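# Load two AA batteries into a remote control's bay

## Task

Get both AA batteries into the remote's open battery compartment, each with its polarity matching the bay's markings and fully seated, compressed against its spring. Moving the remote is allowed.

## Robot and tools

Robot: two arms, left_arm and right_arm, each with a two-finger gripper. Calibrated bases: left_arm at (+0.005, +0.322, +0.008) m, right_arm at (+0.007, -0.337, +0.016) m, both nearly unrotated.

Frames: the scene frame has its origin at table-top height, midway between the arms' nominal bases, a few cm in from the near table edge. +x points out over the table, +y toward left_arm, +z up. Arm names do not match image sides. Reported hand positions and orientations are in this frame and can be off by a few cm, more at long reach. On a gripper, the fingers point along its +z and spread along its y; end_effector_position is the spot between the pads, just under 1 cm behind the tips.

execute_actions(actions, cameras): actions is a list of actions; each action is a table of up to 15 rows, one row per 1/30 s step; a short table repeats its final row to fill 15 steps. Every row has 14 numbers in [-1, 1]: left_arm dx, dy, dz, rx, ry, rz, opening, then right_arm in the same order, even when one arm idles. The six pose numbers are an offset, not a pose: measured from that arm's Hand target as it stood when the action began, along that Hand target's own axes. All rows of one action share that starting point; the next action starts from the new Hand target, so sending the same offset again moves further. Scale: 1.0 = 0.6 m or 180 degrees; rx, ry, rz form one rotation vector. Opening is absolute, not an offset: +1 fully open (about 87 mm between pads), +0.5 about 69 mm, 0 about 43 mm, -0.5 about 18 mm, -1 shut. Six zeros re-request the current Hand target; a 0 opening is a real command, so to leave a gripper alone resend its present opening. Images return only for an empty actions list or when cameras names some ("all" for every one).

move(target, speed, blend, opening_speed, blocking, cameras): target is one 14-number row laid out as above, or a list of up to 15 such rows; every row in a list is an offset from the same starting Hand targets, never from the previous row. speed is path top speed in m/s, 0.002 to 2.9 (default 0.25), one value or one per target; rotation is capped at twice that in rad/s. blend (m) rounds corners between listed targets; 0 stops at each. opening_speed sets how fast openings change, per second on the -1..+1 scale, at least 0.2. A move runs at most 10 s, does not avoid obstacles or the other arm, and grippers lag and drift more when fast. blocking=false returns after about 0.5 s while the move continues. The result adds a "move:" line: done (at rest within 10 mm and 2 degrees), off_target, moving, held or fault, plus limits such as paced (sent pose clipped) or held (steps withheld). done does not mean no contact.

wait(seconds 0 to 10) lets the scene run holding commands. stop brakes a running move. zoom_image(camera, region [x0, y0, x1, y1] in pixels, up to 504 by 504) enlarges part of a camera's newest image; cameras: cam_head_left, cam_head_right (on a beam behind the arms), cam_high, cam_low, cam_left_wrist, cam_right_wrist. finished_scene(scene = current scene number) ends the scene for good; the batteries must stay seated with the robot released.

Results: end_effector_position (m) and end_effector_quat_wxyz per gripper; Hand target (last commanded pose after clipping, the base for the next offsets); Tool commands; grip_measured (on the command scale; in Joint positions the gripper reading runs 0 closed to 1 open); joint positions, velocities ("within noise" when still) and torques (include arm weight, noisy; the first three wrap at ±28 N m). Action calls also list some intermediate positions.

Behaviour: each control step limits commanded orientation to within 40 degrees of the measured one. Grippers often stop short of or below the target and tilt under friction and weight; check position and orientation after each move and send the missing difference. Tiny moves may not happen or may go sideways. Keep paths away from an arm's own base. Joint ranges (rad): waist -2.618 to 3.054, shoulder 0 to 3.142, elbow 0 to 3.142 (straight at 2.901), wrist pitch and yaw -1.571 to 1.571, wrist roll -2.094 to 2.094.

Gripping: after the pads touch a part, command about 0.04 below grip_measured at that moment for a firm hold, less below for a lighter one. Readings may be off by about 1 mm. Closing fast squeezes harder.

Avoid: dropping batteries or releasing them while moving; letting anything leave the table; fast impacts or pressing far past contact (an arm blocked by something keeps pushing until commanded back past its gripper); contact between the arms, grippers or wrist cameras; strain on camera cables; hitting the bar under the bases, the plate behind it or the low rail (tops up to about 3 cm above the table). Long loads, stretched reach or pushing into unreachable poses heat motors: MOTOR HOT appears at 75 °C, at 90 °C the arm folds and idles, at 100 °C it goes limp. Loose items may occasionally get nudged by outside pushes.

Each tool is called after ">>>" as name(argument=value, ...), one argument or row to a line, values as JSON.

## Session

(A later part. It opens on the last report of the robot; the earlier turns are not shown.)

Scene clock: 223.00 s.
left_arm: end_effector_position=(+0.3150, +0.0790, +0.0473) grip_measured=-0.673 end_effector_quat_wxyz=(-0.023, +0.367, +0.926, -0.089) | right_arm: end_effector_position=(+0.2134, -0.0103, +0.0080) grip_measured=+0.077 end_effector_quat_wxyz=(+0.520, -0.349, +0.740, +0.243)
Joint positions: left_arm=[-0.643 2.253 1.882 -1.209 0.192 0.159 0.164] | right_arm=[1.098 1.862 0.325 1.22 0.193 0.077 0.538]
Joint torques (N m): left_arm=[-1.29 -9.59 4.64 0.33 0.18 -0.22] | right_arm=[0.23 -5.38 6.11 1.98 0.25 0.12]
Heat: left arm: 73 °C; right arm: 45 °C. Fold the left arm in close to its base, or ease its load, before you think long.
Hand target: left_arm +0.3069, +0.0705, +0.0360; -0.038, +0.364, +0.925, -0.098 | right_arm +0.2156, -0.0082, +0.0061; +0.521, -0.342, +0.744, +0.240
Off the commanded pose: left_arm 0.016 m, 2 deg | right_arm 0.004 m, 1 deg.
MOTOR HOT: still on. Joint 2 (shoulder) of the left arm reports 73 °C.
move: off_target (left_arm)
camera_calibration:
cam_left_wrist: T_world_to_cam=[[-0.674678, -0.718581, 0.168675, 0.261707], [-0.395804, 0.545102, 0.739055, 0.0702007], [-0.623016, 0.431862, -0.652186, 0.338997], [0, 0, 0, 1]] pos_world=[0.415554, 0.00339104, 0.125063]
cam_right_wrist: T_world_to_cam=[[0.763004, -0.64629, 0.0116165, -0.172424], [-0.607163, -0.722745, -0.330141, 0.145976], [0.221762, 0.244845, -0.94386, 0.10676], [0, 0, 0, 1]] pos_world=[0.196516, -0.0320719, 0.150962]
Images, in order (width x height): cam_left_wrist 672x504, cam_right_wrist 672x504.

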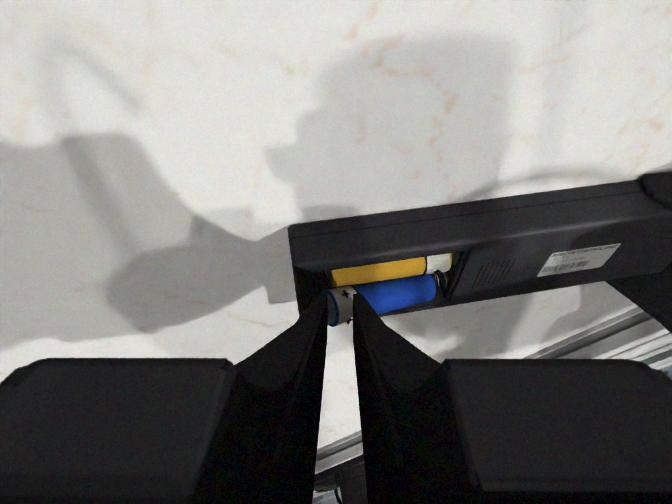

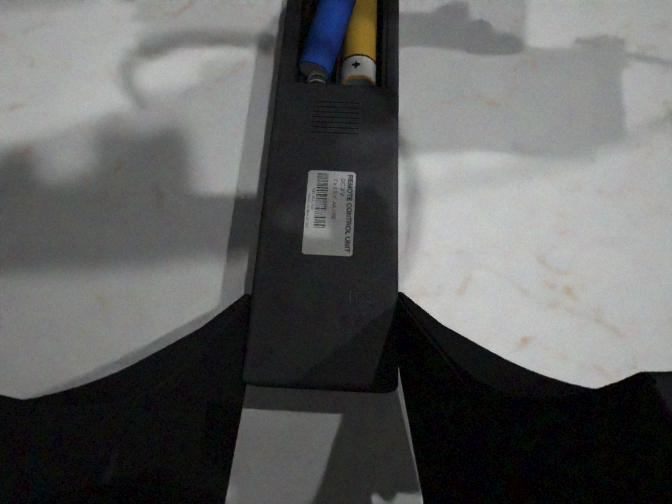

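>>> move(
  target=[0.0133, -0.00146, -0.00723, 0, 0, 0, -0.673, 0, 0, 0, 0, 0, 0, -0.08],
  speed=0.06,
  cameras=["cam_left_wrist", "cam_right_wrist"],
)

>>> zoom_image(
  camera="cam_left_wrist",
  region=[240, 200, 440, 350],
)

>>> zoom_image(
  camera="cam_right_wrist",
  region=[255, 0, 435, 130],
)

Scene clock: 224.77 s.
left_arm: end_effector_position=(+0.3092, +0.0792, +0.0389) grip_measured=-0.673 end_effector_quat_wxyz=(-0.030, +0.366, +0.926, -0.089) | right_arm: end_effector_position=(+0.2126, -0.0097, +0.0080) grip_measured=+0.077 end_effector_quat_wxyz=(+0.520, -0.350, +0.740, +0.244)
Joint positions: left_arm=[-0.648 2.253 1.846 -1.186 0.196 0.153 0.164] | right_arm=[1.101 1.862 0.325 1.22 0.193 0.077 0.538]
Joint torques (N m): left_arm=[-0.64 -12.4 4.12 0.1 0.28 -0.09] | right_arm=[-0.06 -5.38 6.08 1.98 0.26 0.12]
Heat: left arm: 73 °C; right arm: 45 °C. Fold the left arm in close to its base, or ease its load, before you think long.
Hand target: left_arm +0.3012, +0.0761, +0.0404; -0.038, +0.364, +0.925, -0.098 | right_arm +0.2157, -0.0083, +0.0061; +0.521, -0.342, +0.744, +0.240
Off the commanded pose: left_arm 0.009 m, 1 deg | right_arm 0.004 m, 1 deg.
MOTOR HOT: still on. Joint 2 (shoulder) of the left arm reports 73 °C.
move: done
camera_calibration:
cam_left_wrist: T_world_to_cam=[[-0.67218, -0.71951, 0.174583, 0.258417], [-0.385142, 0.541186, 0.747518, 0.0706833], [-0.632329, 0.435228, -0.640888, 0.331981], [0, 0, 0, 1]] pos_world=[0.410847, 0.00319359, 0.114811]
cam_right_wrist: T_world_to_cam=[[0.764729, -0.644249, 0.0115144, -0.171745], [-0.605246, -0.724333, -0.330181, 0.145398], [0.221059, 0.24553, -0.943847, 0.106879], [0, 0, 0, 1]] pos_world=[0.195713, -0.0315721, 0.150862]
Images, in order (width x height): cam_left_wrist 672x504, cam_right_wrist 672x504.

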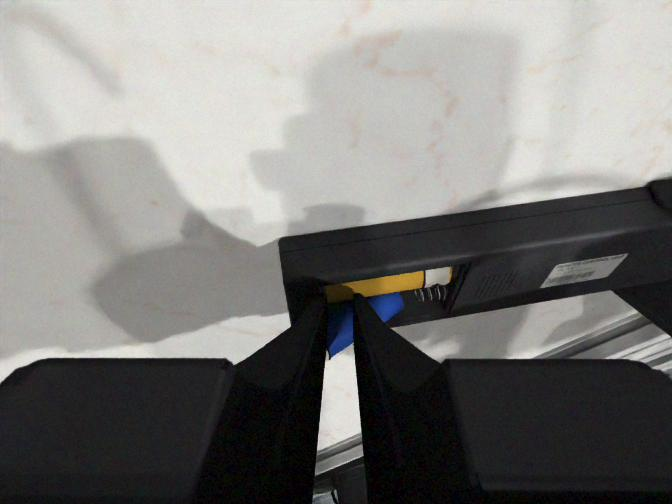

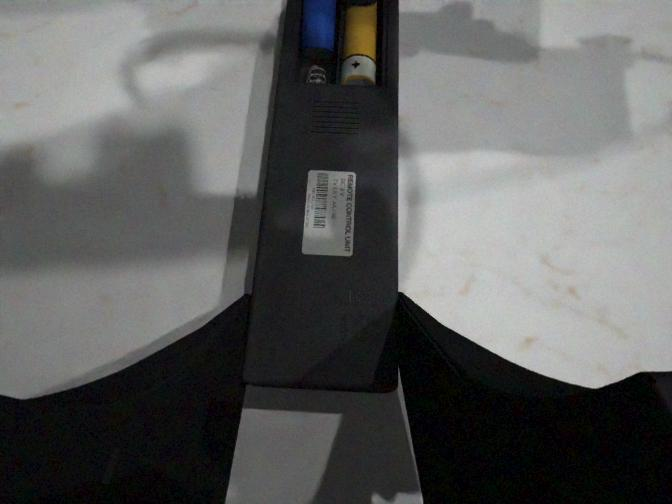

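Scaled by 2.520 from the camera's 672x504 image, which has a finer 960x720 frame.

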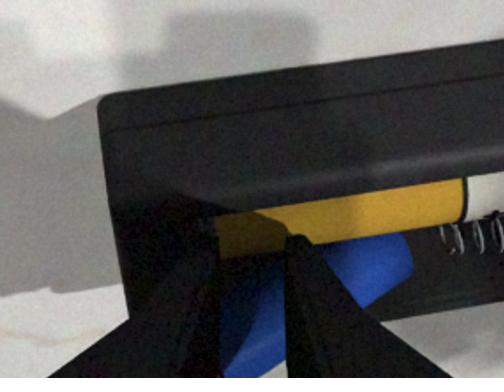

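Scaled by 2.800 from the camera's 672x504 image, which has a finer 960x720 frame.

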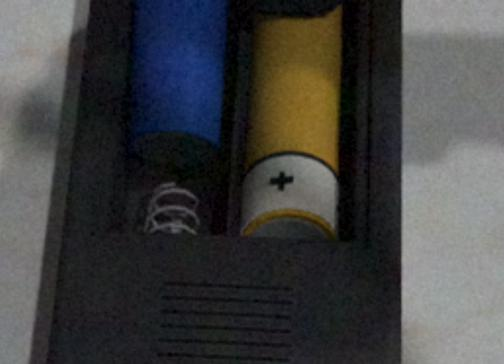

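>>> move(
  target=[
    [-0.0077, 0.0125, -0.0978, 0, 0, 0, -0.673, 0, 0, 0, 0, 0, 0, -0.08],
  ],
  speed=0.1,
  cameras=["cam_left_wrist", "cam_right_wrist"],
)

>>> zoom_image(
  camera="cam_left_wrist",
  region=[200, 150, 480, 360],
)

>>> zoom_image(
  camera="cam_right_wrist",
  region=[255, 0, 435, 130],
)

Scene clock: 226.67 s.
left_arm: end_effector_position=(+0.3152, +0.0893, +0.0961) grip_measured=-0.673 end_effector_quat_wxyz=(-0.037, +0.363, +0.926, -0.091) | right_arm: end_effector_position=(+0.2126, -0.0097, +0.0080) grip_measured=+0.077 end_effector_quat_wxyz=(+0.520, -0.350, +0.740, +0.244)
Joint positions: left_arm=[-0.618 2.253 2.07 -1.428 0.2 0.181 0.164] | right_arm=[1.101 1.862 0.325 1.22 0.193 0.077 0.538]
Joint torques (N m): left_arm=[0.24 -10.44 7.69 0.04 0.19 0.06] | right_arm=[-0.06 -5.38 6.11 1.98 0.25 0.11]
Heat: left arm: 74 °C; right arm: 45 °C. Fold the left arm in close to its base, or ease its load, before you think long.
Hand target: left_arm +0.3179, +0.0872, +0.0962; -0.038, +0.364, +0.925, -0.098 | right_arm +0.2157, -0.0083, +0.0061; +0.521, -0.342, +0.744, +0.240
Off the commanded pose: left_arm 0.003 m, 1 deg | right_arm 0.004 m, 1 deg.
MOTOR HOT: still on. Joint 2 (shoulder) of the left arm reports 74 °C.
move: done
camera_calibration:
cam_left_wrist: T_world_to_cam=[[-0.666975, -0.722542, 0.18187, 0.257718], [-0.376892, 0.537741, 0.75418, 0.0218105], [-0.642725, 0.434474, -0.630981, 0.370513], [0, 0, 0, 1]] pos_world=[0.41825, 0.0135055, 0.170466]
cam_right_wrist: T_world_to_cam=[[0.764729, -0.644249, 0.0115144, -0.171745], [-0.605246, -0.724333, -0.330181, 0.145398], [0.221059, 0.24553, -0.943847, 0.106879], [0, 0, 0, 1]] pos_world=[0.195713, -0.0315721, 0.150862]
Images, in order (width x height): cam_left_wrist 672x504, cam_right_wrist 672x504.

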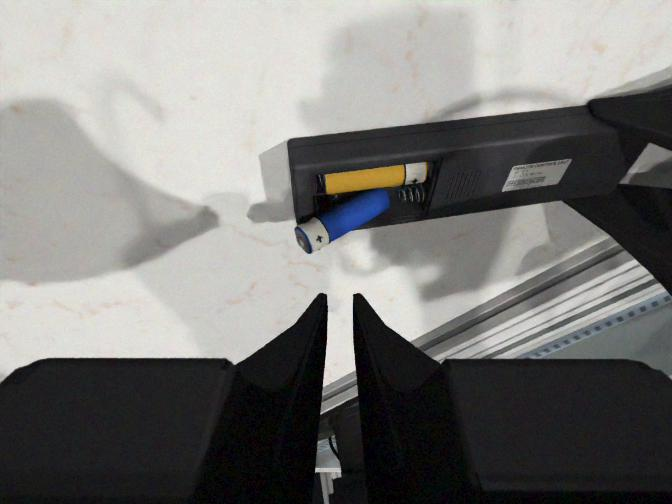

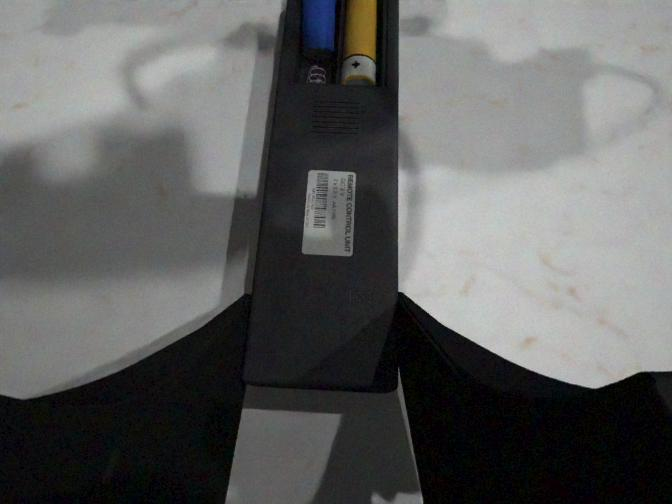

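Scaled by 1.800 from the camera's 672x504 image, which has a finer 960x720 frame.

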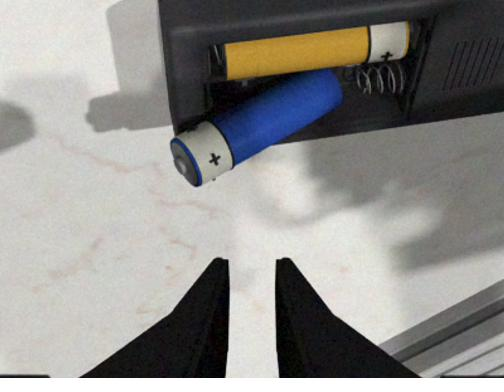

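Scaled by 2.800 from the camera's 672x504 image, which has a finer 960x720 frame.

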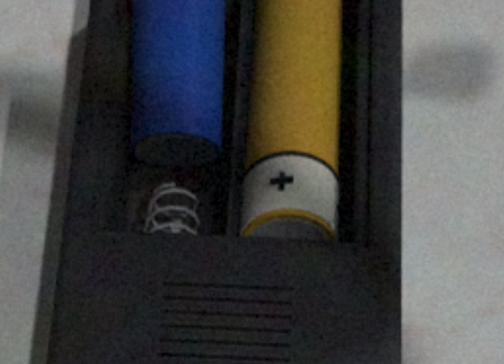

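>>> move(
  target=[
    [0.02187, -0.00612, -0.00518, -0.1548, -0.1567, -0.47032, -0.3, 0, 0, 0, 0, 0, 0, -0.08],
    [0.02187, 0.01467, 0.09263, -0.1548, -0.1567, -0.47032, -0.3, 0, 0, 0, 0, 0, 0, -0.08],
  ],
  speed=[0.45, 0.1],
  blend=[0.004, 0],
  cameras=["cam_left_wrist", "cam_right_wrist"],
)

>>> zoom_image(
  camera="cam_left_wrist",
  region=[240, 200, 440, 400],
)

Scene clock: 236.03 s.
left_arm: end_effector_position=(+0.3060, +0.0931, +0.0480) grip_measured=-0.300 end_effector_quat_wxyz=(+0.186, -0.374, +0.906, +0.071) | right_arm: end_effector_position=(+0.2126, -0.0097, +0.0080) grip_measured=+0.077 end_effector_quat_wxyz=(+0.520, -0.350, +0.740, +0.244)
Joint positions: left_arm=[-0.772 1.989 1.494 -1.04 -0.391 -1.501 0.35] | right_arm=[1.101 1.862 0.325 1.22 0.193 0.077 0.538]
Joint torques (N m): left_arm=[-0.76 -8.18 4.23 0.39 -0.53 -0.11] | right_arm=[-0.08 -5.37 6.11 1.98 0.25 0.12]
Heat: left arm: 76 °C; right arm: 45 °C. Fold the left arm in close to its base, or ease its load, before you think long.
Hand target: left_arm +0.3063, +0.0940, +0.0400; +0.192, -0.374, +0.904, +0.079 | right_arm +0.2157, -0.0083, +0.0061; +0.521, -0.342, +0.744, +0.240
Off the commanded pose: left_arm 0.008 m, 1 deg | right_arm 0.004 m, 1 deg.
MOTOR HOT: still on. Joint 2 (shoulder) of the left arm reports 76 °C.
move: done
camera_calibration:
cam_left_wrist: T_world_to_cam=[[0.709596, -0.704609, -0.000800456, -0.151145], [-0.627781, -0.632739, 0.453357, 0.252758], [-0.319946, -0.321197, -0.891329, 0.316709], [0, 0, 0, 1]] pos_world=[0.367259, 0.155158, 0.167581]
cam_right_wrist: T_world_to_cam=[[0.764729, -0.644249, 0.0115144, -0.171745], [-0.605246, -0.724333, -0.330181, 0.145398], [0.221059, 0.24553, -0.943847, 0.106879], [0, 0, 0, 1]] pos_world=[0.195713, -0.0315721, 0.150862]
Images, in order (width x height): cam_left_wrist 672x504, cam_right_wrist 672x504.

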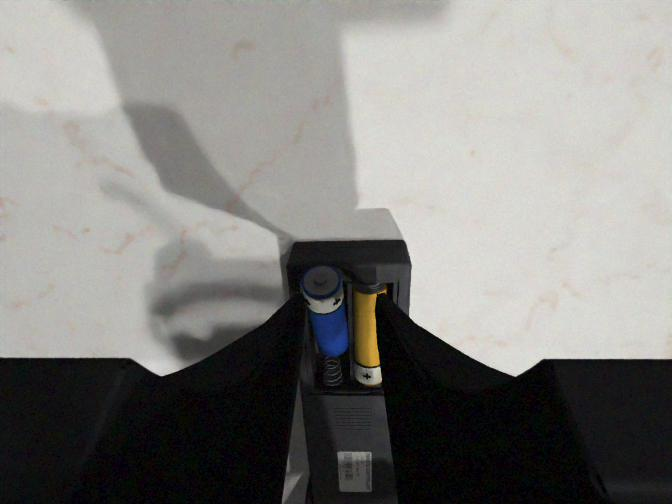

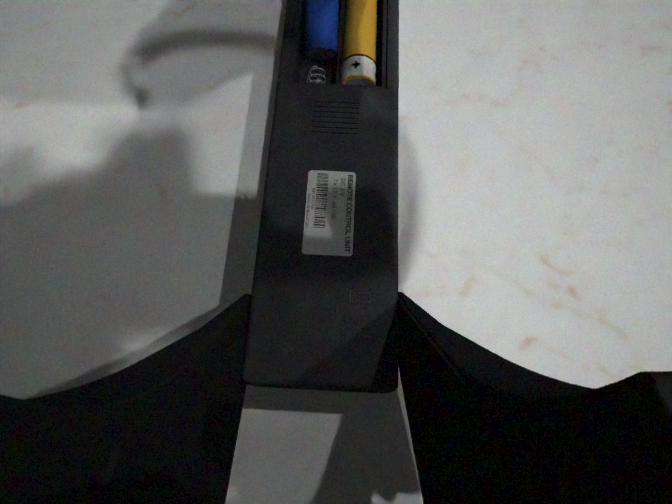

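Scaled by 2.520 from the camera's 672x504 image, which has a finer 960x720 frame.

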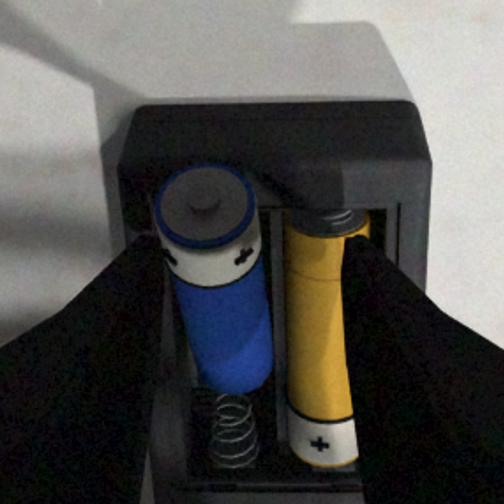

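>>> move(
  target=[
    [-0.03023, 0.0096, -0.06867, 0, 0, 0, -0.3, 0, 0, 0, 0, 0, 0, -0.08],
    [0.0002, 0.00967, -0.0001, 0, 0, 0, -0.3, 0, 0, 0, 0, 0, 0, -0.08],
  ],
  speed=[0.15, 0.1],
  blend=[0.003, 0],
  cameras=["cam_left_wrist", "cam_right_wrist"],
)

>>> zoom_image(
  camera="cam_left_wrist",
  region=[240, 200, 440, 400],
)

Scene clock: 238.60 s.
left_arm: end_effector_position=(+0.3004, +0.0985, +0.0413) grip_measured=-0.300 end_effector_quat_wxyz=(+0.182, -0.373, +0.906, +0.081) | right_arm: end_effector_position=(+0.2126, -0.0097, +0.0080) grip_measured=+0.077 end_effector_quat_wxyz=(+0.520, -0.350, +0.740, +0.244)
Joint positions: left_arm=[-0.772 1.988 1.464 -1.034 -0.393 -1.502 0.35] | right_arm=[1.101 1.862 0.325 1.22 0.193 0.077 0.538]
Joint torques (N m): left_arm=[-0.32 -9.8 4.05 0.43 -0.4 -0.19] | right_arm=[-0.08 -5.39 6.09 1.98 0.25 0.12]
Heat: left arm: 76 °C; right arm: 45 °C. Fold the left arm in close to its base, or ease its load, before you think long.
Hand target: left_arm +0.3021, +0.0979, +0.0401; +0.192, -0.374, +0.904, +0.079 | right_arm +0.2157, -0.0083, +0.0061; +0.521, -0.342, +0.744, +0.240
Off the commanded pose: left_arm 0.002 m, 1 deg | right_arm 0.004 m, 1 deg.
MOTOR HOT: still on. Joint 2 (shoulder) of the left arm reports 76 °C.
move: done
camera_calibration:
cam_left_wrist: T_world_to_cam=[[0.709797, -0.704023, -0.0232196, -0.14257], [-0.620307, -0.640335, 0.45298, 0.254217], [-0.333776, -0.307121, -0.891218, 0.313335], [0, 0, 0, 1]] pos_world=[0.363473, 0.158643, 0.160785]
cam_right_wrist: T_world_to_cam=[[0.764729, -0.644249, 0.0115144, -0.171745], [-0.605246, -0.724333, -0.330181, 0.145398], [0.221059, 0.24553, -0.943847, 0.106879], [0, 0, 0, 1]] pos_world=[0.195713, -0.0315721, 0.150862]
Images, in order (width x height): cam_left_wrist 672x504, cam_right_wrist 672x504.

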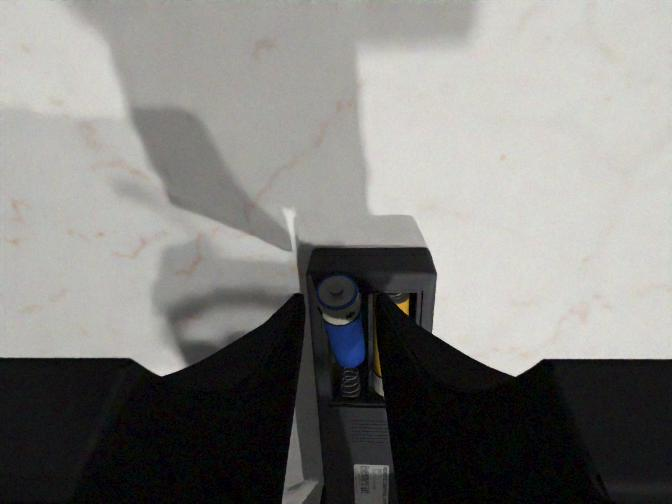

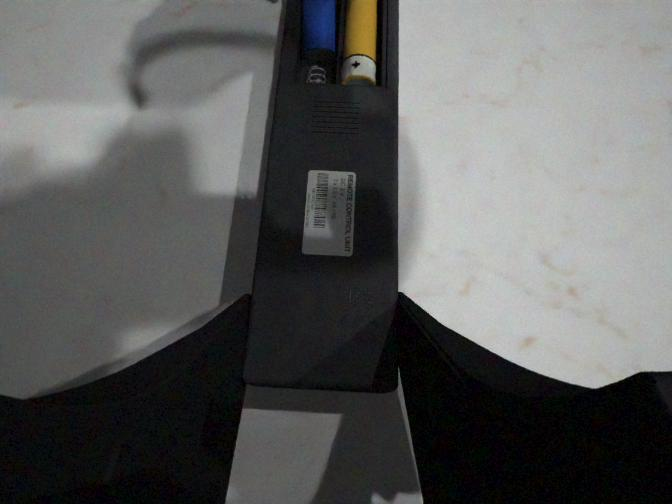

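Scaled by 2.520 from the camera's 672x504 image, which has a finer 960x720 frame.

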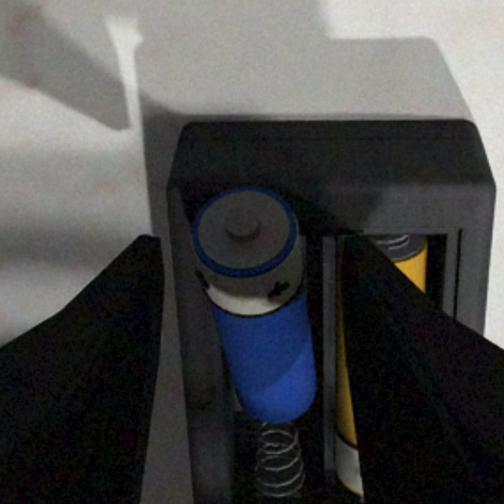

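>>> move(
  target=[-0.0102, 0.0012, -0.0229, 0, 0, 0, -0.3, 0, 0, 0, 0, 0, 0, -0.08],
  speed=0.08,
)

Scene clock: 240.03 s.
left_arm: end_effector_position=(+0.2963, +0.1020, +0.0413) grip_measured=-0.300 end_effector_quat_wxyz=(+0.177, -0.371, +0.907, +0.091) | right_arm: end_effector_position=(+0.2126, -0.0097, +0.0080) grip_measured=+0.077 end_effector_quat_wxyz=(+0.520, -0.350, +0.740, +0.244)
Joint positions: left_arm=[-0.772 1.988 1.464 -1.055 -0.393 -1.502 0.35] | right_arm=[1.101 1.862 0.325 1.22 0.193 0.077 0.538]
Joint torques (N m): left_arm=[-0.68 -11.37 6.94 -0.06 -0.44 -0.08] | right_arm=[-0.06 -5.37 6.11 1.98 0.25 0.12]
Heat: left arm: 76 °C; right arm: 45 °C. Fold the left arm in close to its base, or ease its load, before you think long.
Hand target: left_arm +0.3016, +0.0984, +0.0551; +0.192, -0.374, +0.904, +0.079 | right_arm +0.2157, -0.0083, +0.0061; +0.521, -0.342, +0.744, +0.240
Off the commanded pose: left_arm 0.015 m, 2 deg | right_arm 0.004 m, 1 deg.
MOTOR HOT: still on. Joint 2 (shoulder) of the left arm reports 76 °C.
move: off_target (left_arm)

>>> move(
  target=[
    [-0.02708, -0.00405, -0.06095, 0, 0, 0, -0.3, 0, 0, 0, 0, 0, 0, -0.08],
    [0.00752, -0.00398, 0.01692, 0, 0, 0, -0.3, 0, 0, 0, 0, 0, 0, -0.08],
  ],
  speed=[0.15, 0.1],
  blend=[0.003, 0],
  cameras=["cam_left_wrist"],
)

>>> zoom_image(
  camera="cam_left_wrist",
  region=[240, 200, 440, 400],
)

Scene clock: 242.20 s.
left_arm: end_effector_position=(+0.3026, +0.0967, +0.0465) grip_measured=-0.300 end_effector_quat_wxyz=(+0.184, -0.373, +0.906, +0.078) | right_arm: end_effector_position=(+0.2126, -0.0097, +0.0080) grip_measured=+0.077 end_effector_quat_wxyz=(+0.520, -0.350, +0.740, +0.244)
Joint positions: left_arm=[-0.772 1.986 1.483 -1.047 -0.394 -1.502 0.35] | right_arm=[1.101 1.862 0.325 1.22 0.193 0.077 0.538]
Joint torques (N m): left_arm=[-0.58 -9.5 3.96 0.32 -0.44 -0.18] | right_arm=[-0.06 -5.38 6.08 1.98 0.25 0.12]
Heat: left arm: 76 °C; right arm: 45 °C. Fold the left arm in close to its base, or ease its load, before you think long.
Hand target: left_arm +0.3033, +0.0968, +0.0440; +0.192, -0.374, +0.904, +0.079 | right_arm +0.2157, -0.0083, +0.0061; +0.521, -0.342, +0.744, +0.240
Off the commanded pose: left_arm 0.003 m, 1 deg | right_arm 0.004 m, 1 deg.
MOTOR HOT: still on. Joint 2 (shoulder) of the left arm reports 76 °C.
move: done
camera_calibration:
cam_left_wrist: T_world_to_cam=[[0.709922, -0.704107, -0.0156231, -0.145641], [-0.623246, -0.638415, 0.451654, 0.252794], [-0.327986, -0.310902, -0.892056, 0.316841], [0, 0, 0, 1]] pos_world=[0.364866, 0.157347, 0.166189]
Images, in order (width x height): cam_left_wrist 672x504.

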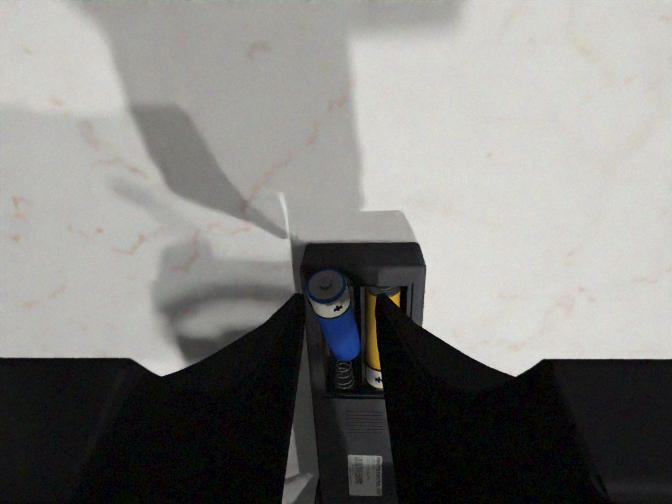

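Scaled by 2.520 from the camera's 672x504 image, which has a finer 960x720 frame.

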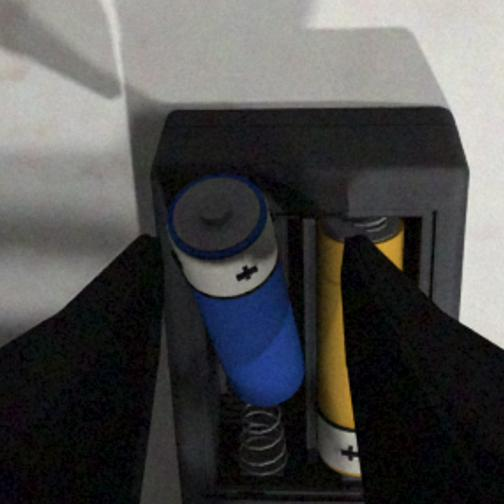

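>>> move(
  target=[0, 0, 0, 0, 0, 0, -0.66, 0, 0, 0, 0, 0, 0, -0.08],
  speed=0.05,
  opening_speed=0.7,
  cameras=["cam_left_wrist", "cam_right_wrist"],
)

>>> zoom_image(
  camera="cam_left_wrist",
  region=[240, 200, 440, 400],
)

>>> zoom_image(
  camera="cam_right_wrist",
  region=[255, 0, 435, 130],
)

Scene clock: 244.70 s.
left_arm: end_effector_position=(+0.3028, +0.0966, +0.0465) grip_measured=-0.597 end_effector_quat_wxyz=(+0.184, -0.373, +0.906, +0.078) | right_arm: end_effector_position=(+0.2126, -0.0097, +0.0080) grip_measured=+0.077 end_effector_quat_wxyz=(+0.520, -0.350, +0.740, +0.244)
Joint positions: left_arm=[-0.772 1.986 1.483 -1.046 -0.394 -1.502 0.201] | right_arm=[1.101 1.862 0.325 1.22 0.193 0.077 0.538]
Joint torques (N m): left_arm=[-0.44 -9.33 4.03 0.34 -0.41 -0.11] | right_arm=[-0.06 -5.37 6.12 1.98 0.25 0.12]
Heat: left arm: 75 °C; right arm: 45 °C. Fold the left arm in close to its base, or ease its load, before you think long.
Hand target: left_arm +0.3033, +0.0967, +0.0440; +0.192, -0.374, +0.904, +0.079 | right_arm +0.2157, -0.0083, +0.0061; +0.521, -0.342, +0.744, +0.240
Off the commanded pose: left_arm 0.003 m, 1 deg | right_arm 0.004 m, 1 deg.
MOTOR HOT: still on. Joint 2 (shoulder) of the left arm reports 75 °C.
move: done
camera_calibration:
cam_left_wrist: T_world_to_cam=[[0.709864, -0.704182, -0.014865, -0.145804], [-0.623566, -0.638131, 0.451612, 0.252936], [-0.327503, -0.311314, -0.89209, 0.316768], [0, 0, 0, 1]] pos_world=[0.364966, 0.157348, 0.166189]
cam_right_wrist: T_world_to_cam=[[0.764729, -0.644249, 0.0115144, -0.171745], [-0.605246, -0.724333, -0.330181, 0.145398], [0.221059, 0.24553, -0.943847, 0.106879], [0, 0, 0, 1]] pos_world=[0.195713, -0.0315721, 0.150862]
Images, in order (width x height): cam_left_wrist 672x504, cam_right_wrist 672x504.

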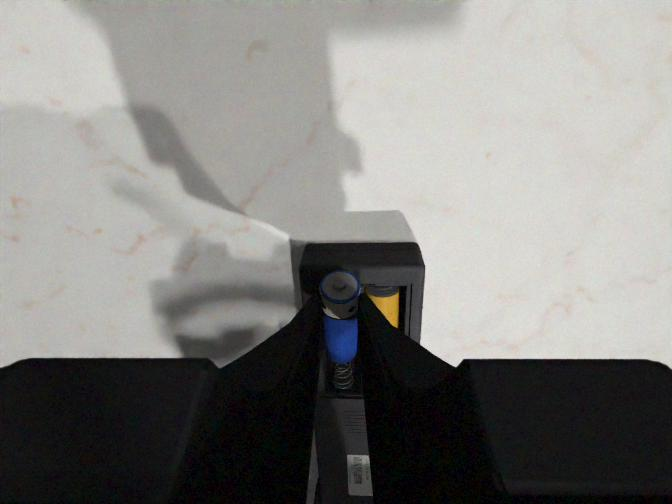

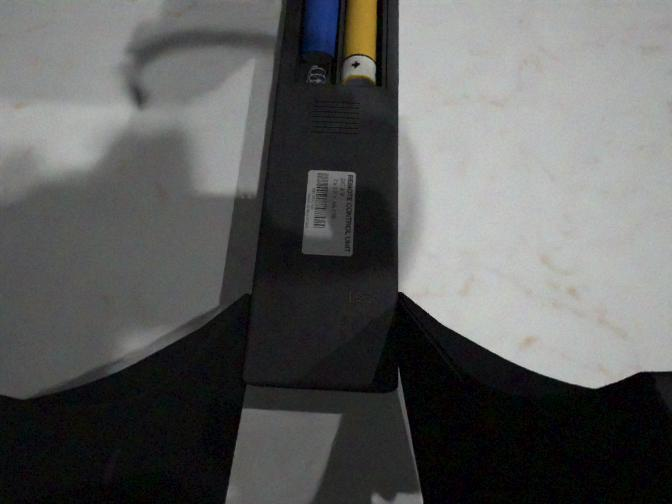

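Scaled by 2.520 from the camera's 672x504 image, which has a finer 960x720 frame.

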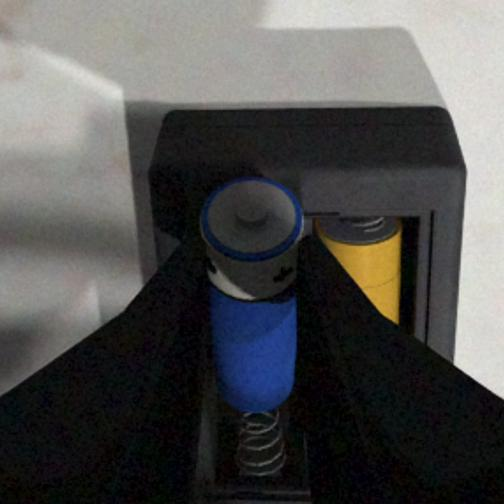

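Scaled by 2.800 from the camera's 672x504 image, which has a finer 960x720 frame.

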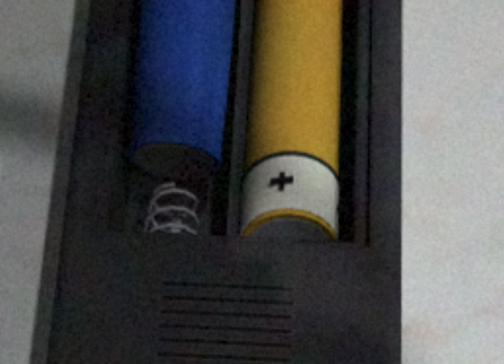

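>>> move(
  target=[
    [0.01967, -0.0005, -0.00508, 0, 0, 0, -0.66, 0, 0, 0, 0, 0, 0, -0.08],
    [0.03933, -0.00098, -0.01017, 0, 0.02, 0, -0.66, 0, 0, 0, 0, 0, 0, -0.08],
  ],
  speed=[0.06, 0.05],
  blend=[0.005, 0],
  cameras=["cam_left_wrist", "cam_right_wrist"],
)

>>> zoom_image(
  camera="cam_left_wrist",
  region=[240, 200, 440, 400],
)

>>> zoom_image(
  camera="cam_right_wrist",
  region=[255, 0, 435, 130],
)

Scene clock: 247.00 s.
left_arm: end_effector_position=(+0.2965, +0.0875, +0.0466) grip_measured=-0.597 end_effector_quat_wxyz=(+0.188, -0.374, +0.905, +0.074) | right_arm: end_effector_position=(+0.2126, -0.0097, +0.0080) grip_measured=+0.077 end_effector_quat_wxyz=(+0.520, -0.350, +0.740, +0.244)
Joint positions: left_arm=[-0.803 1.986 1.483 -1.049 -0.399 -1.535 0.201] | right_arm=[1.101 1.862 0.325 1.22 0.193 0.077 0.538]
Joint torques (N m): left_arm=[-0.51 -8.8 4.31 0.21 0.14 -0.22] | right_arm=[-0.06 -5.38 6.11 1.98 0.25 0.12]
Heat: left arm: 74 °C; right arm: 45 °C. Fold the left arm in close to its base, or ease its load, before you think long.
Hand target: left_arm +0.2867, +0.0794, +0.0400; +0.163, -0.376, +0.910, +0.067 | right_arm +0.2157, -0.0083, +0.0061; +0.521, -0.342, +0.744, +0.240
Off the commanded pose: left_arm 0.014 m, 3 deg | right_arm 0.004 m, 1 deg.
MOTOR HOT: still on. Joint 2 (shoulder) of the left arm reports 74 °C.
move: off_target (left_arm)
camera_calibration:
cam_left_wrist: T_world_to_cam=[[0.709295, -0.704891, -0.00546012, -0.147994], [-0.628539, -0.635934, 0.447803, 0.244728], [-0.319124, -0.314192, -0.894116, 0.309805], [0, 0, 0, 1]] pos_world=[0.357659, 0.148649, 0.166604]
cam_right_wrist: T_world_to_cam=[[0.764729, -0.644249, 0.0115144, -0.171745], [-0.605246, -0.724333, -0.330181, 0.145398], [0.221059, 0.24553, -0.943847, 0.106879], [0, 0, 0, 1]] pos_world=[0.195713, -0.0315721, 0.150862]
Images, in order (width x height): cam_left_wrist 672x504, cam_right_wrist 672x504.

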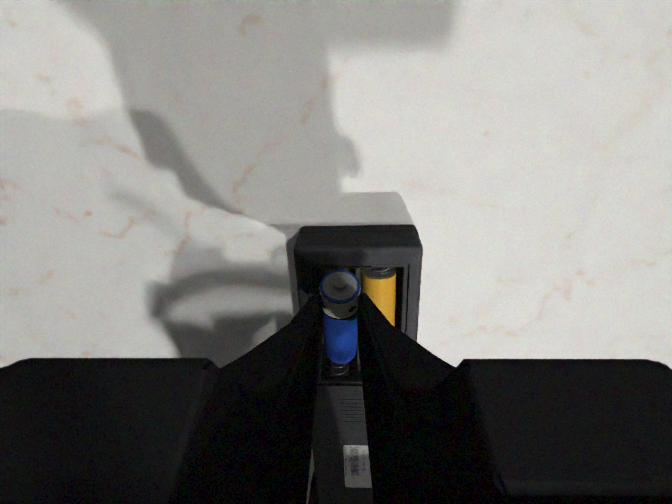

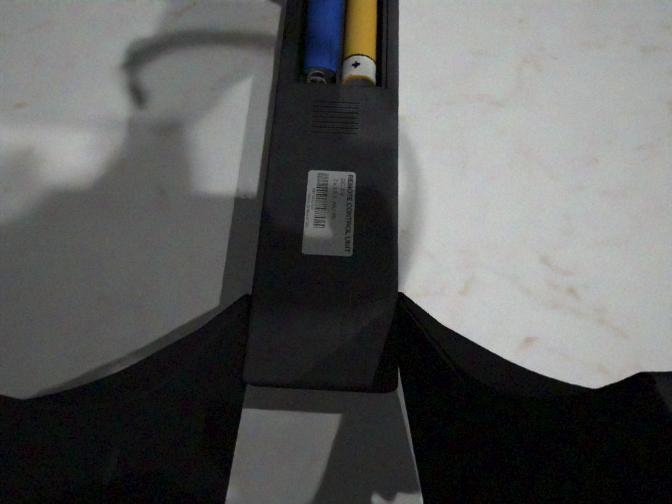

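Scaled by 2.520 from the camera's 672x504 image, which has a finer 960x720 frame.

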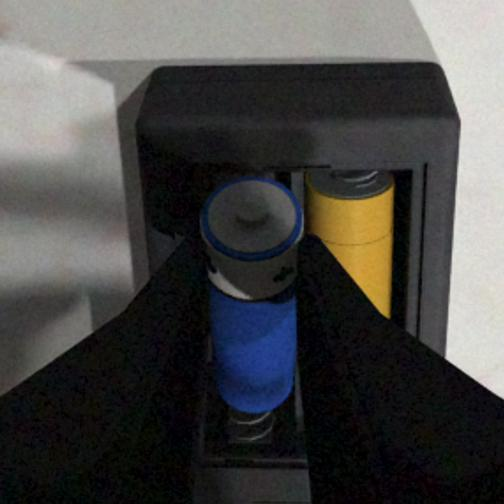

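Scaled by 2.800 from the camera's 672x504 image, which has a finer 960x720 frame.

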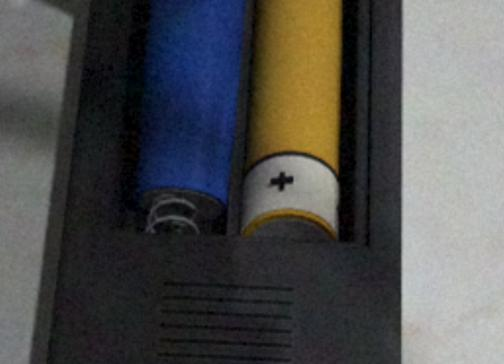

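>>> move(
  target=[0.0145, -0.0002, 0.01065, 0, 0.065, 0, -0.66, 0, 0, 0, 0, 0, 0, -0.08],
  speed=0.05,
  cameras=["cam_left_wrist", "cam_right_wrist"],
)

>>> zoom_image(
  camera="cam_left_wrist",
  region=[240, 200, 440, 400],
)

>>> zoom_image(
  camera="cam_right_wrist",
  region=[255, 0, 435, 130],
)

Scene clock: 250.47 s.
left_arm: end_effector_position=(+0.2961, +0.0883, +0.0429) grip_measured=-0.597 end_effector_quat_wxyz=(+0.113, -0.386, +0.915, +0.042) | right_arm: end_effector_position=(+0.2126, -0.0097, +0.0080) grip_measured=+0.077 end_effector_quat_wxyz=(+0.520, -0.350, +0.740, +0.244)
Joint positions: left_arm=[-0.723 1.986 1.478 -1.031 -0.232 -1.471 0.201] | right_arm=[1.101 1.862 0.325 1.22 0.193 0.077 0.538]
Joint torques (N m): left_arm=[-0.58 -7.76 3.69 0.43 0.56 0] | right_arm=[-0.06 -5.37 6.09 1.98 0.25 0.12]
Heat: left arm: 73 °C; right arm: 45 °C. Fold the left arm in close to its base, or ease its load, before you think long.
Hand target: left_arm +0.2826, +0.0752, +0.0310; +0.070, -0.381, +0.922, +0.029 | right_arm +0.2157, -0.0083, +0.0061; +0.521, -0.342, +0.744, +0.240
Off the commanded pose: left_arm 0.022 m, 5 deg | right_arm 0.004 m, 1 deg.
MOTOR HOT: still on. Joint 2 (shoulder) of the left arm reports 73 °C.
move: off_target (left_arm)
camera_calibration:
cam_left_wrist: T_world_to_cam=[[0.719249, -0.694748, -0.0025073, -0.151184], [-0.560544, -0.582437, 0.588692, 0.215689], [-0.410453, -0.422011, -0.808354, 0.339517], [0, 0, 0, 1]] pos_world=[0.368998, 0.16387, 0.147096]
cam_right_wrist: T_world_to_cam=[[0.764729, -0.644249, 0.0115144, -0.171745], [-0.605246, -0.724333, -0.330181, 0.145398], [0.221059, 0.24553, -0.943847, 0.106879], [0, 0, 0, 1]] pos_world=[0.195713, -0.0315721, 0.150862]
Images, in order (width x height): cam_left_wrist 672x504, cam_right_wrist 672x504.

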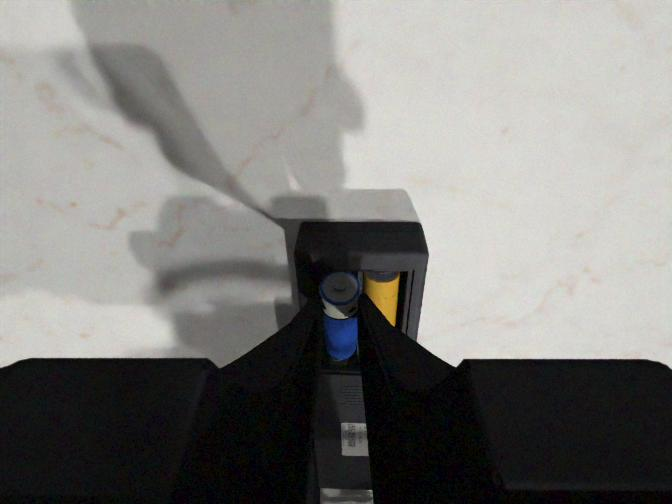

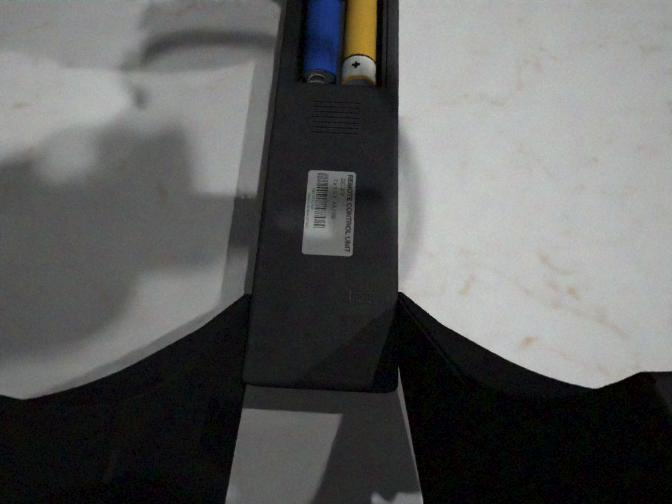

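Scaled by 2.520 from the camera's 672x504 image, which has a finer 960x720 frame.

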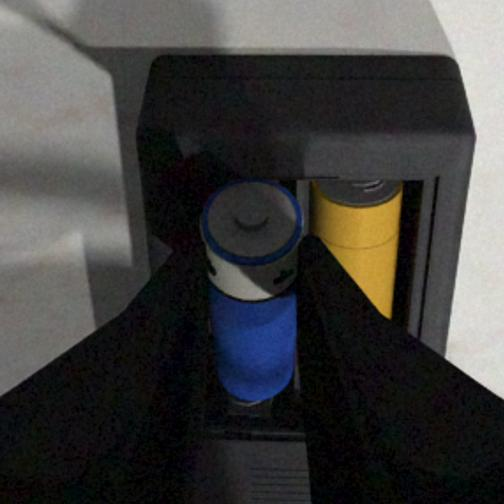

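Scaled by 2.800 from the camera's 672x504 image, which has a finer 960x720 frame.

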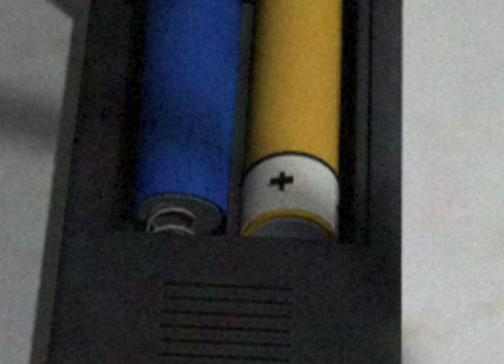

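>>> move(
  target=[0.00918, -0.0001, 0.01548, 0, 0.02, 0, -0.66, 0, 0, 0, 0, 0, 0, -0.08],
  speed=0.05,
  cameras=["cam_left_wrist", "cam_right_wrist"],
)

>>> zoom_image(
  camera="cam_left_wrist",
  region=[240, 200, 440, 400],
)

>>> zoom_image(
  camera="cam_right_wrist",
  region=[255, 0, 435, 130],
)

Scene clock: 260.60 s.
left_arm: end_effector_position=(+0.2952, +0.0870, +0.0373) grip_measured=-0.597 end_effector_quat_wxyz=(+0.088, -0.387, +0.918, +0.028) | right_arm: end_effector_position=(+0.2126, -0.0097, +0.0080) grip_measured=+0.077 end_effector_quat_wxyz=(+0.520, -0.350, +0.740, +0.244)
Joint positions: left_arm=[-0.699 1.991 1.461 -1.004 -0.174 -1.447 0.201] | right_arm=[1.101 1.862 0.325 1.22 0.193 0.077 0.538]
Joint torques (N m): left_arm=[-1.06 -7.08 3.12 0.51 0.67 -0.11] | right_arm=[-0.08 -5.37 6.09 1.98 0.25 0.12]
Heat: left arm: 71 °C; right arm: 45 °C.
Hand target: left_arm +0.2798, +0.0722, +0.0210; +0.041, -0.382, +0.923, +0.017 | right_arm +0.2157, -0.0083, +0.0061; +0.521, -0.342, +0.744, +0.240
Off the commanded pose: left_arm 0.027 m, 6 deg | right_arm 0.004 m, 1 deg.
MOTOR HOT: cleared for the motors of the left arm.
move: off_target (left_arm)
camera_calibration:
cam_left_wrist: T_world_to_cam=[[0.717633, -0.69641, 0.00398007, -0.151081], [-0.540591, -0.553445, 0.633609, 0.207633], [-0.439049, -0.45685, -0.773644, 0.344267], [0, 0, 0, 1]] pos_world=[0.371815, 0.166977, 0.135383]
cam_right_wrist: T_world_to_cam=[[0.764729, -0.644249, 0.0115144, -0.171745], [-0.605246, -0.724333, -0.330181, 0.145398], [0.221059, 0.24553, -0.943847, 0.106879], [0, 0, 0, 1]] pos_world=[0.195713, -0.0315721, 0.150862]
Images, in order (width x height): cam_left_wrist 672x504, cam_right_wrist 672x504.

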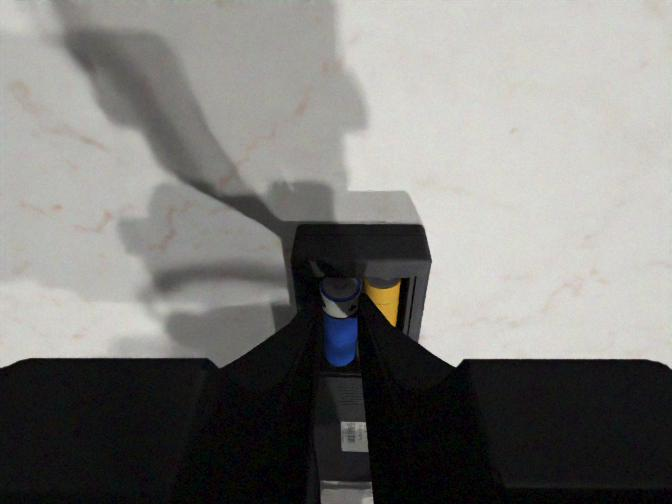

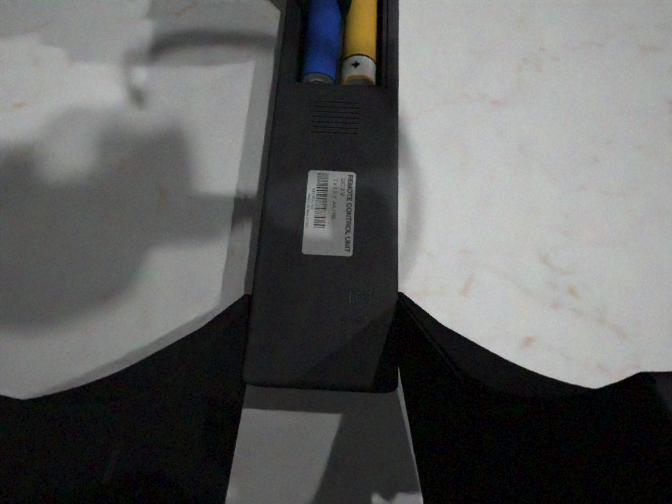

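Scaled by 2.520 from the camera's 672x504 image, which has a finer 960x720 frame.

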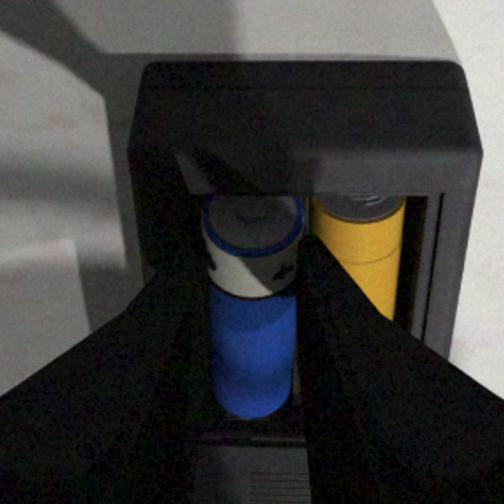

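Scaled by 2.800 from the camera's 672x504 image, which has a finer 960x720 frame.

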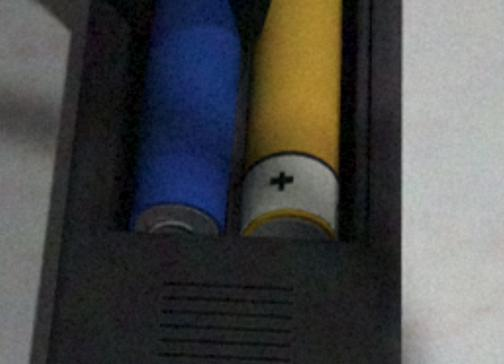

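>>> move(
  target=[0.0068, 0.0, 0.0140, 0, 0.02, 0, -0.66, 0, 0, 0, 0, 0, 0, -0.08],
  speed=0.05,
  cameras=["cam_left_wrist", "cam_right_wrist"],
)

>>> zoom_image(
  camera="cam_left_wrist",
  region=[240, 200, 440, 400],
)

>>> zoom_image(
  camera="cam_right_wrist",
  region=[255, 0, 435, 130],
)

Scene clock: 262.33 s.
left_arm: end_effector_position=(+0.2954, +0.0872, +0.0361) grip_measured=-0.597 end_effector_quat_wxyz=(+0.067, -0.387, +0.920, +0.015) | right_arm: end_effector_position=(+0.2126, -0.0097, +0.0080) grip_measured=+0.077 end_effector_quat_wxyz=(+0.520, -0.350, +0.740, +0.244)
Joint positions: left_arm=[-0.675 1.991 1.453 -0.991 -0.123 -1.421 0.202] | right_arm=[1.101 1.862 0.325 1.22 0.193 0.077 0.538]
Joint torques (N m): left_arm=[-1.14 -5.56 2.36 0.58 0.78 -0.12] | right_arm=[-0.06 -5.37 6.11 1.98 0.25 0.12]
Heat: left arm: 70 °C; right arm: 45 °C.
Hand target: left_arm +0.2774, +0.0698, +0.0122; +0.012, -0.382, +0.924, +0.005 | right_arm +0.2157, -0.0083, +0.0061; +0.521, -0.342, +0.744, +0.240
Off the commanded pose: left_arm 0.035 m, 7 deg | right_arm 0.004 m, 1 deg.
move: off_target (left_arm)
camera_calibration:
cam_left_wrist: T_world_to_cam=[[0.715742, -0.698268, 0.0116434, -0.150532], [-0.523476, -0.525391, 0.670774, 0.199779], [-0.462263, -0.486196, -0.74157, 0.351757], [0, 0, 0, 1]] pos_world=[0.374926, 0.170873, 0.128598]
cam_right_wrist: T_world_to_cam=[[0.764729, -0.644249, 0.0115144, -0.171745], [-0.605246, -0.724333, -0.330181, 0.145398], [0.221059, 0.24553, -0.943847, 0.106879], [0, 0, 0, 1]] pos_world=[0.195713, -0.0315721, 0.150862]
Images, in order (width x height): cam_left_wrist 672x504, cam_right_wrist 672x504.

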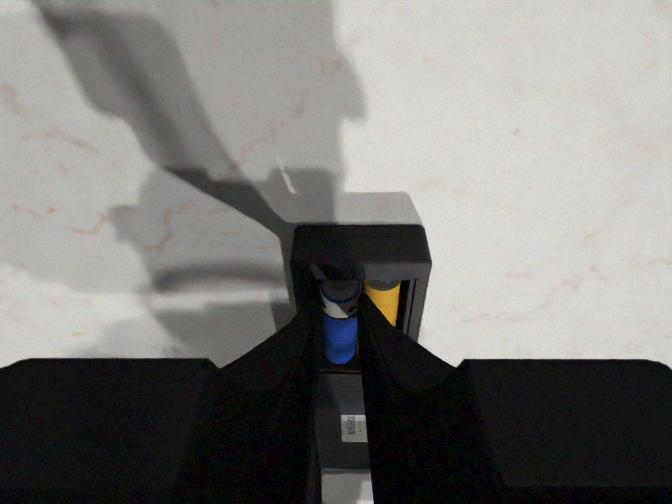

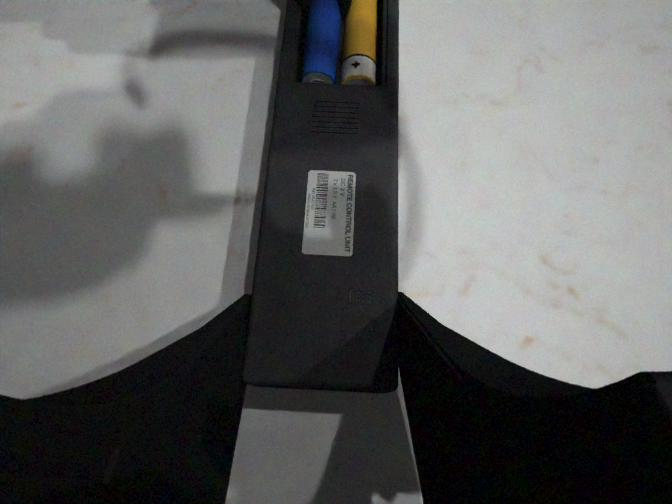

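Scaled by 2.520 from the camera's 672x504 image, which has a finer 960x720 frame.

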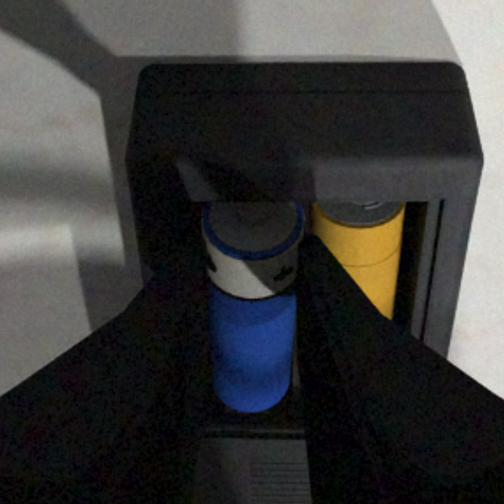

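Scaled by 2.800 from the camera's 672x504 image, which has a finer 960x720 frame.

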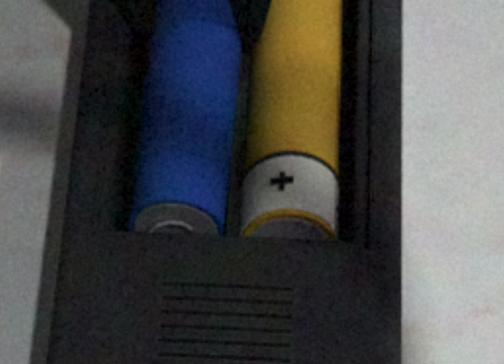

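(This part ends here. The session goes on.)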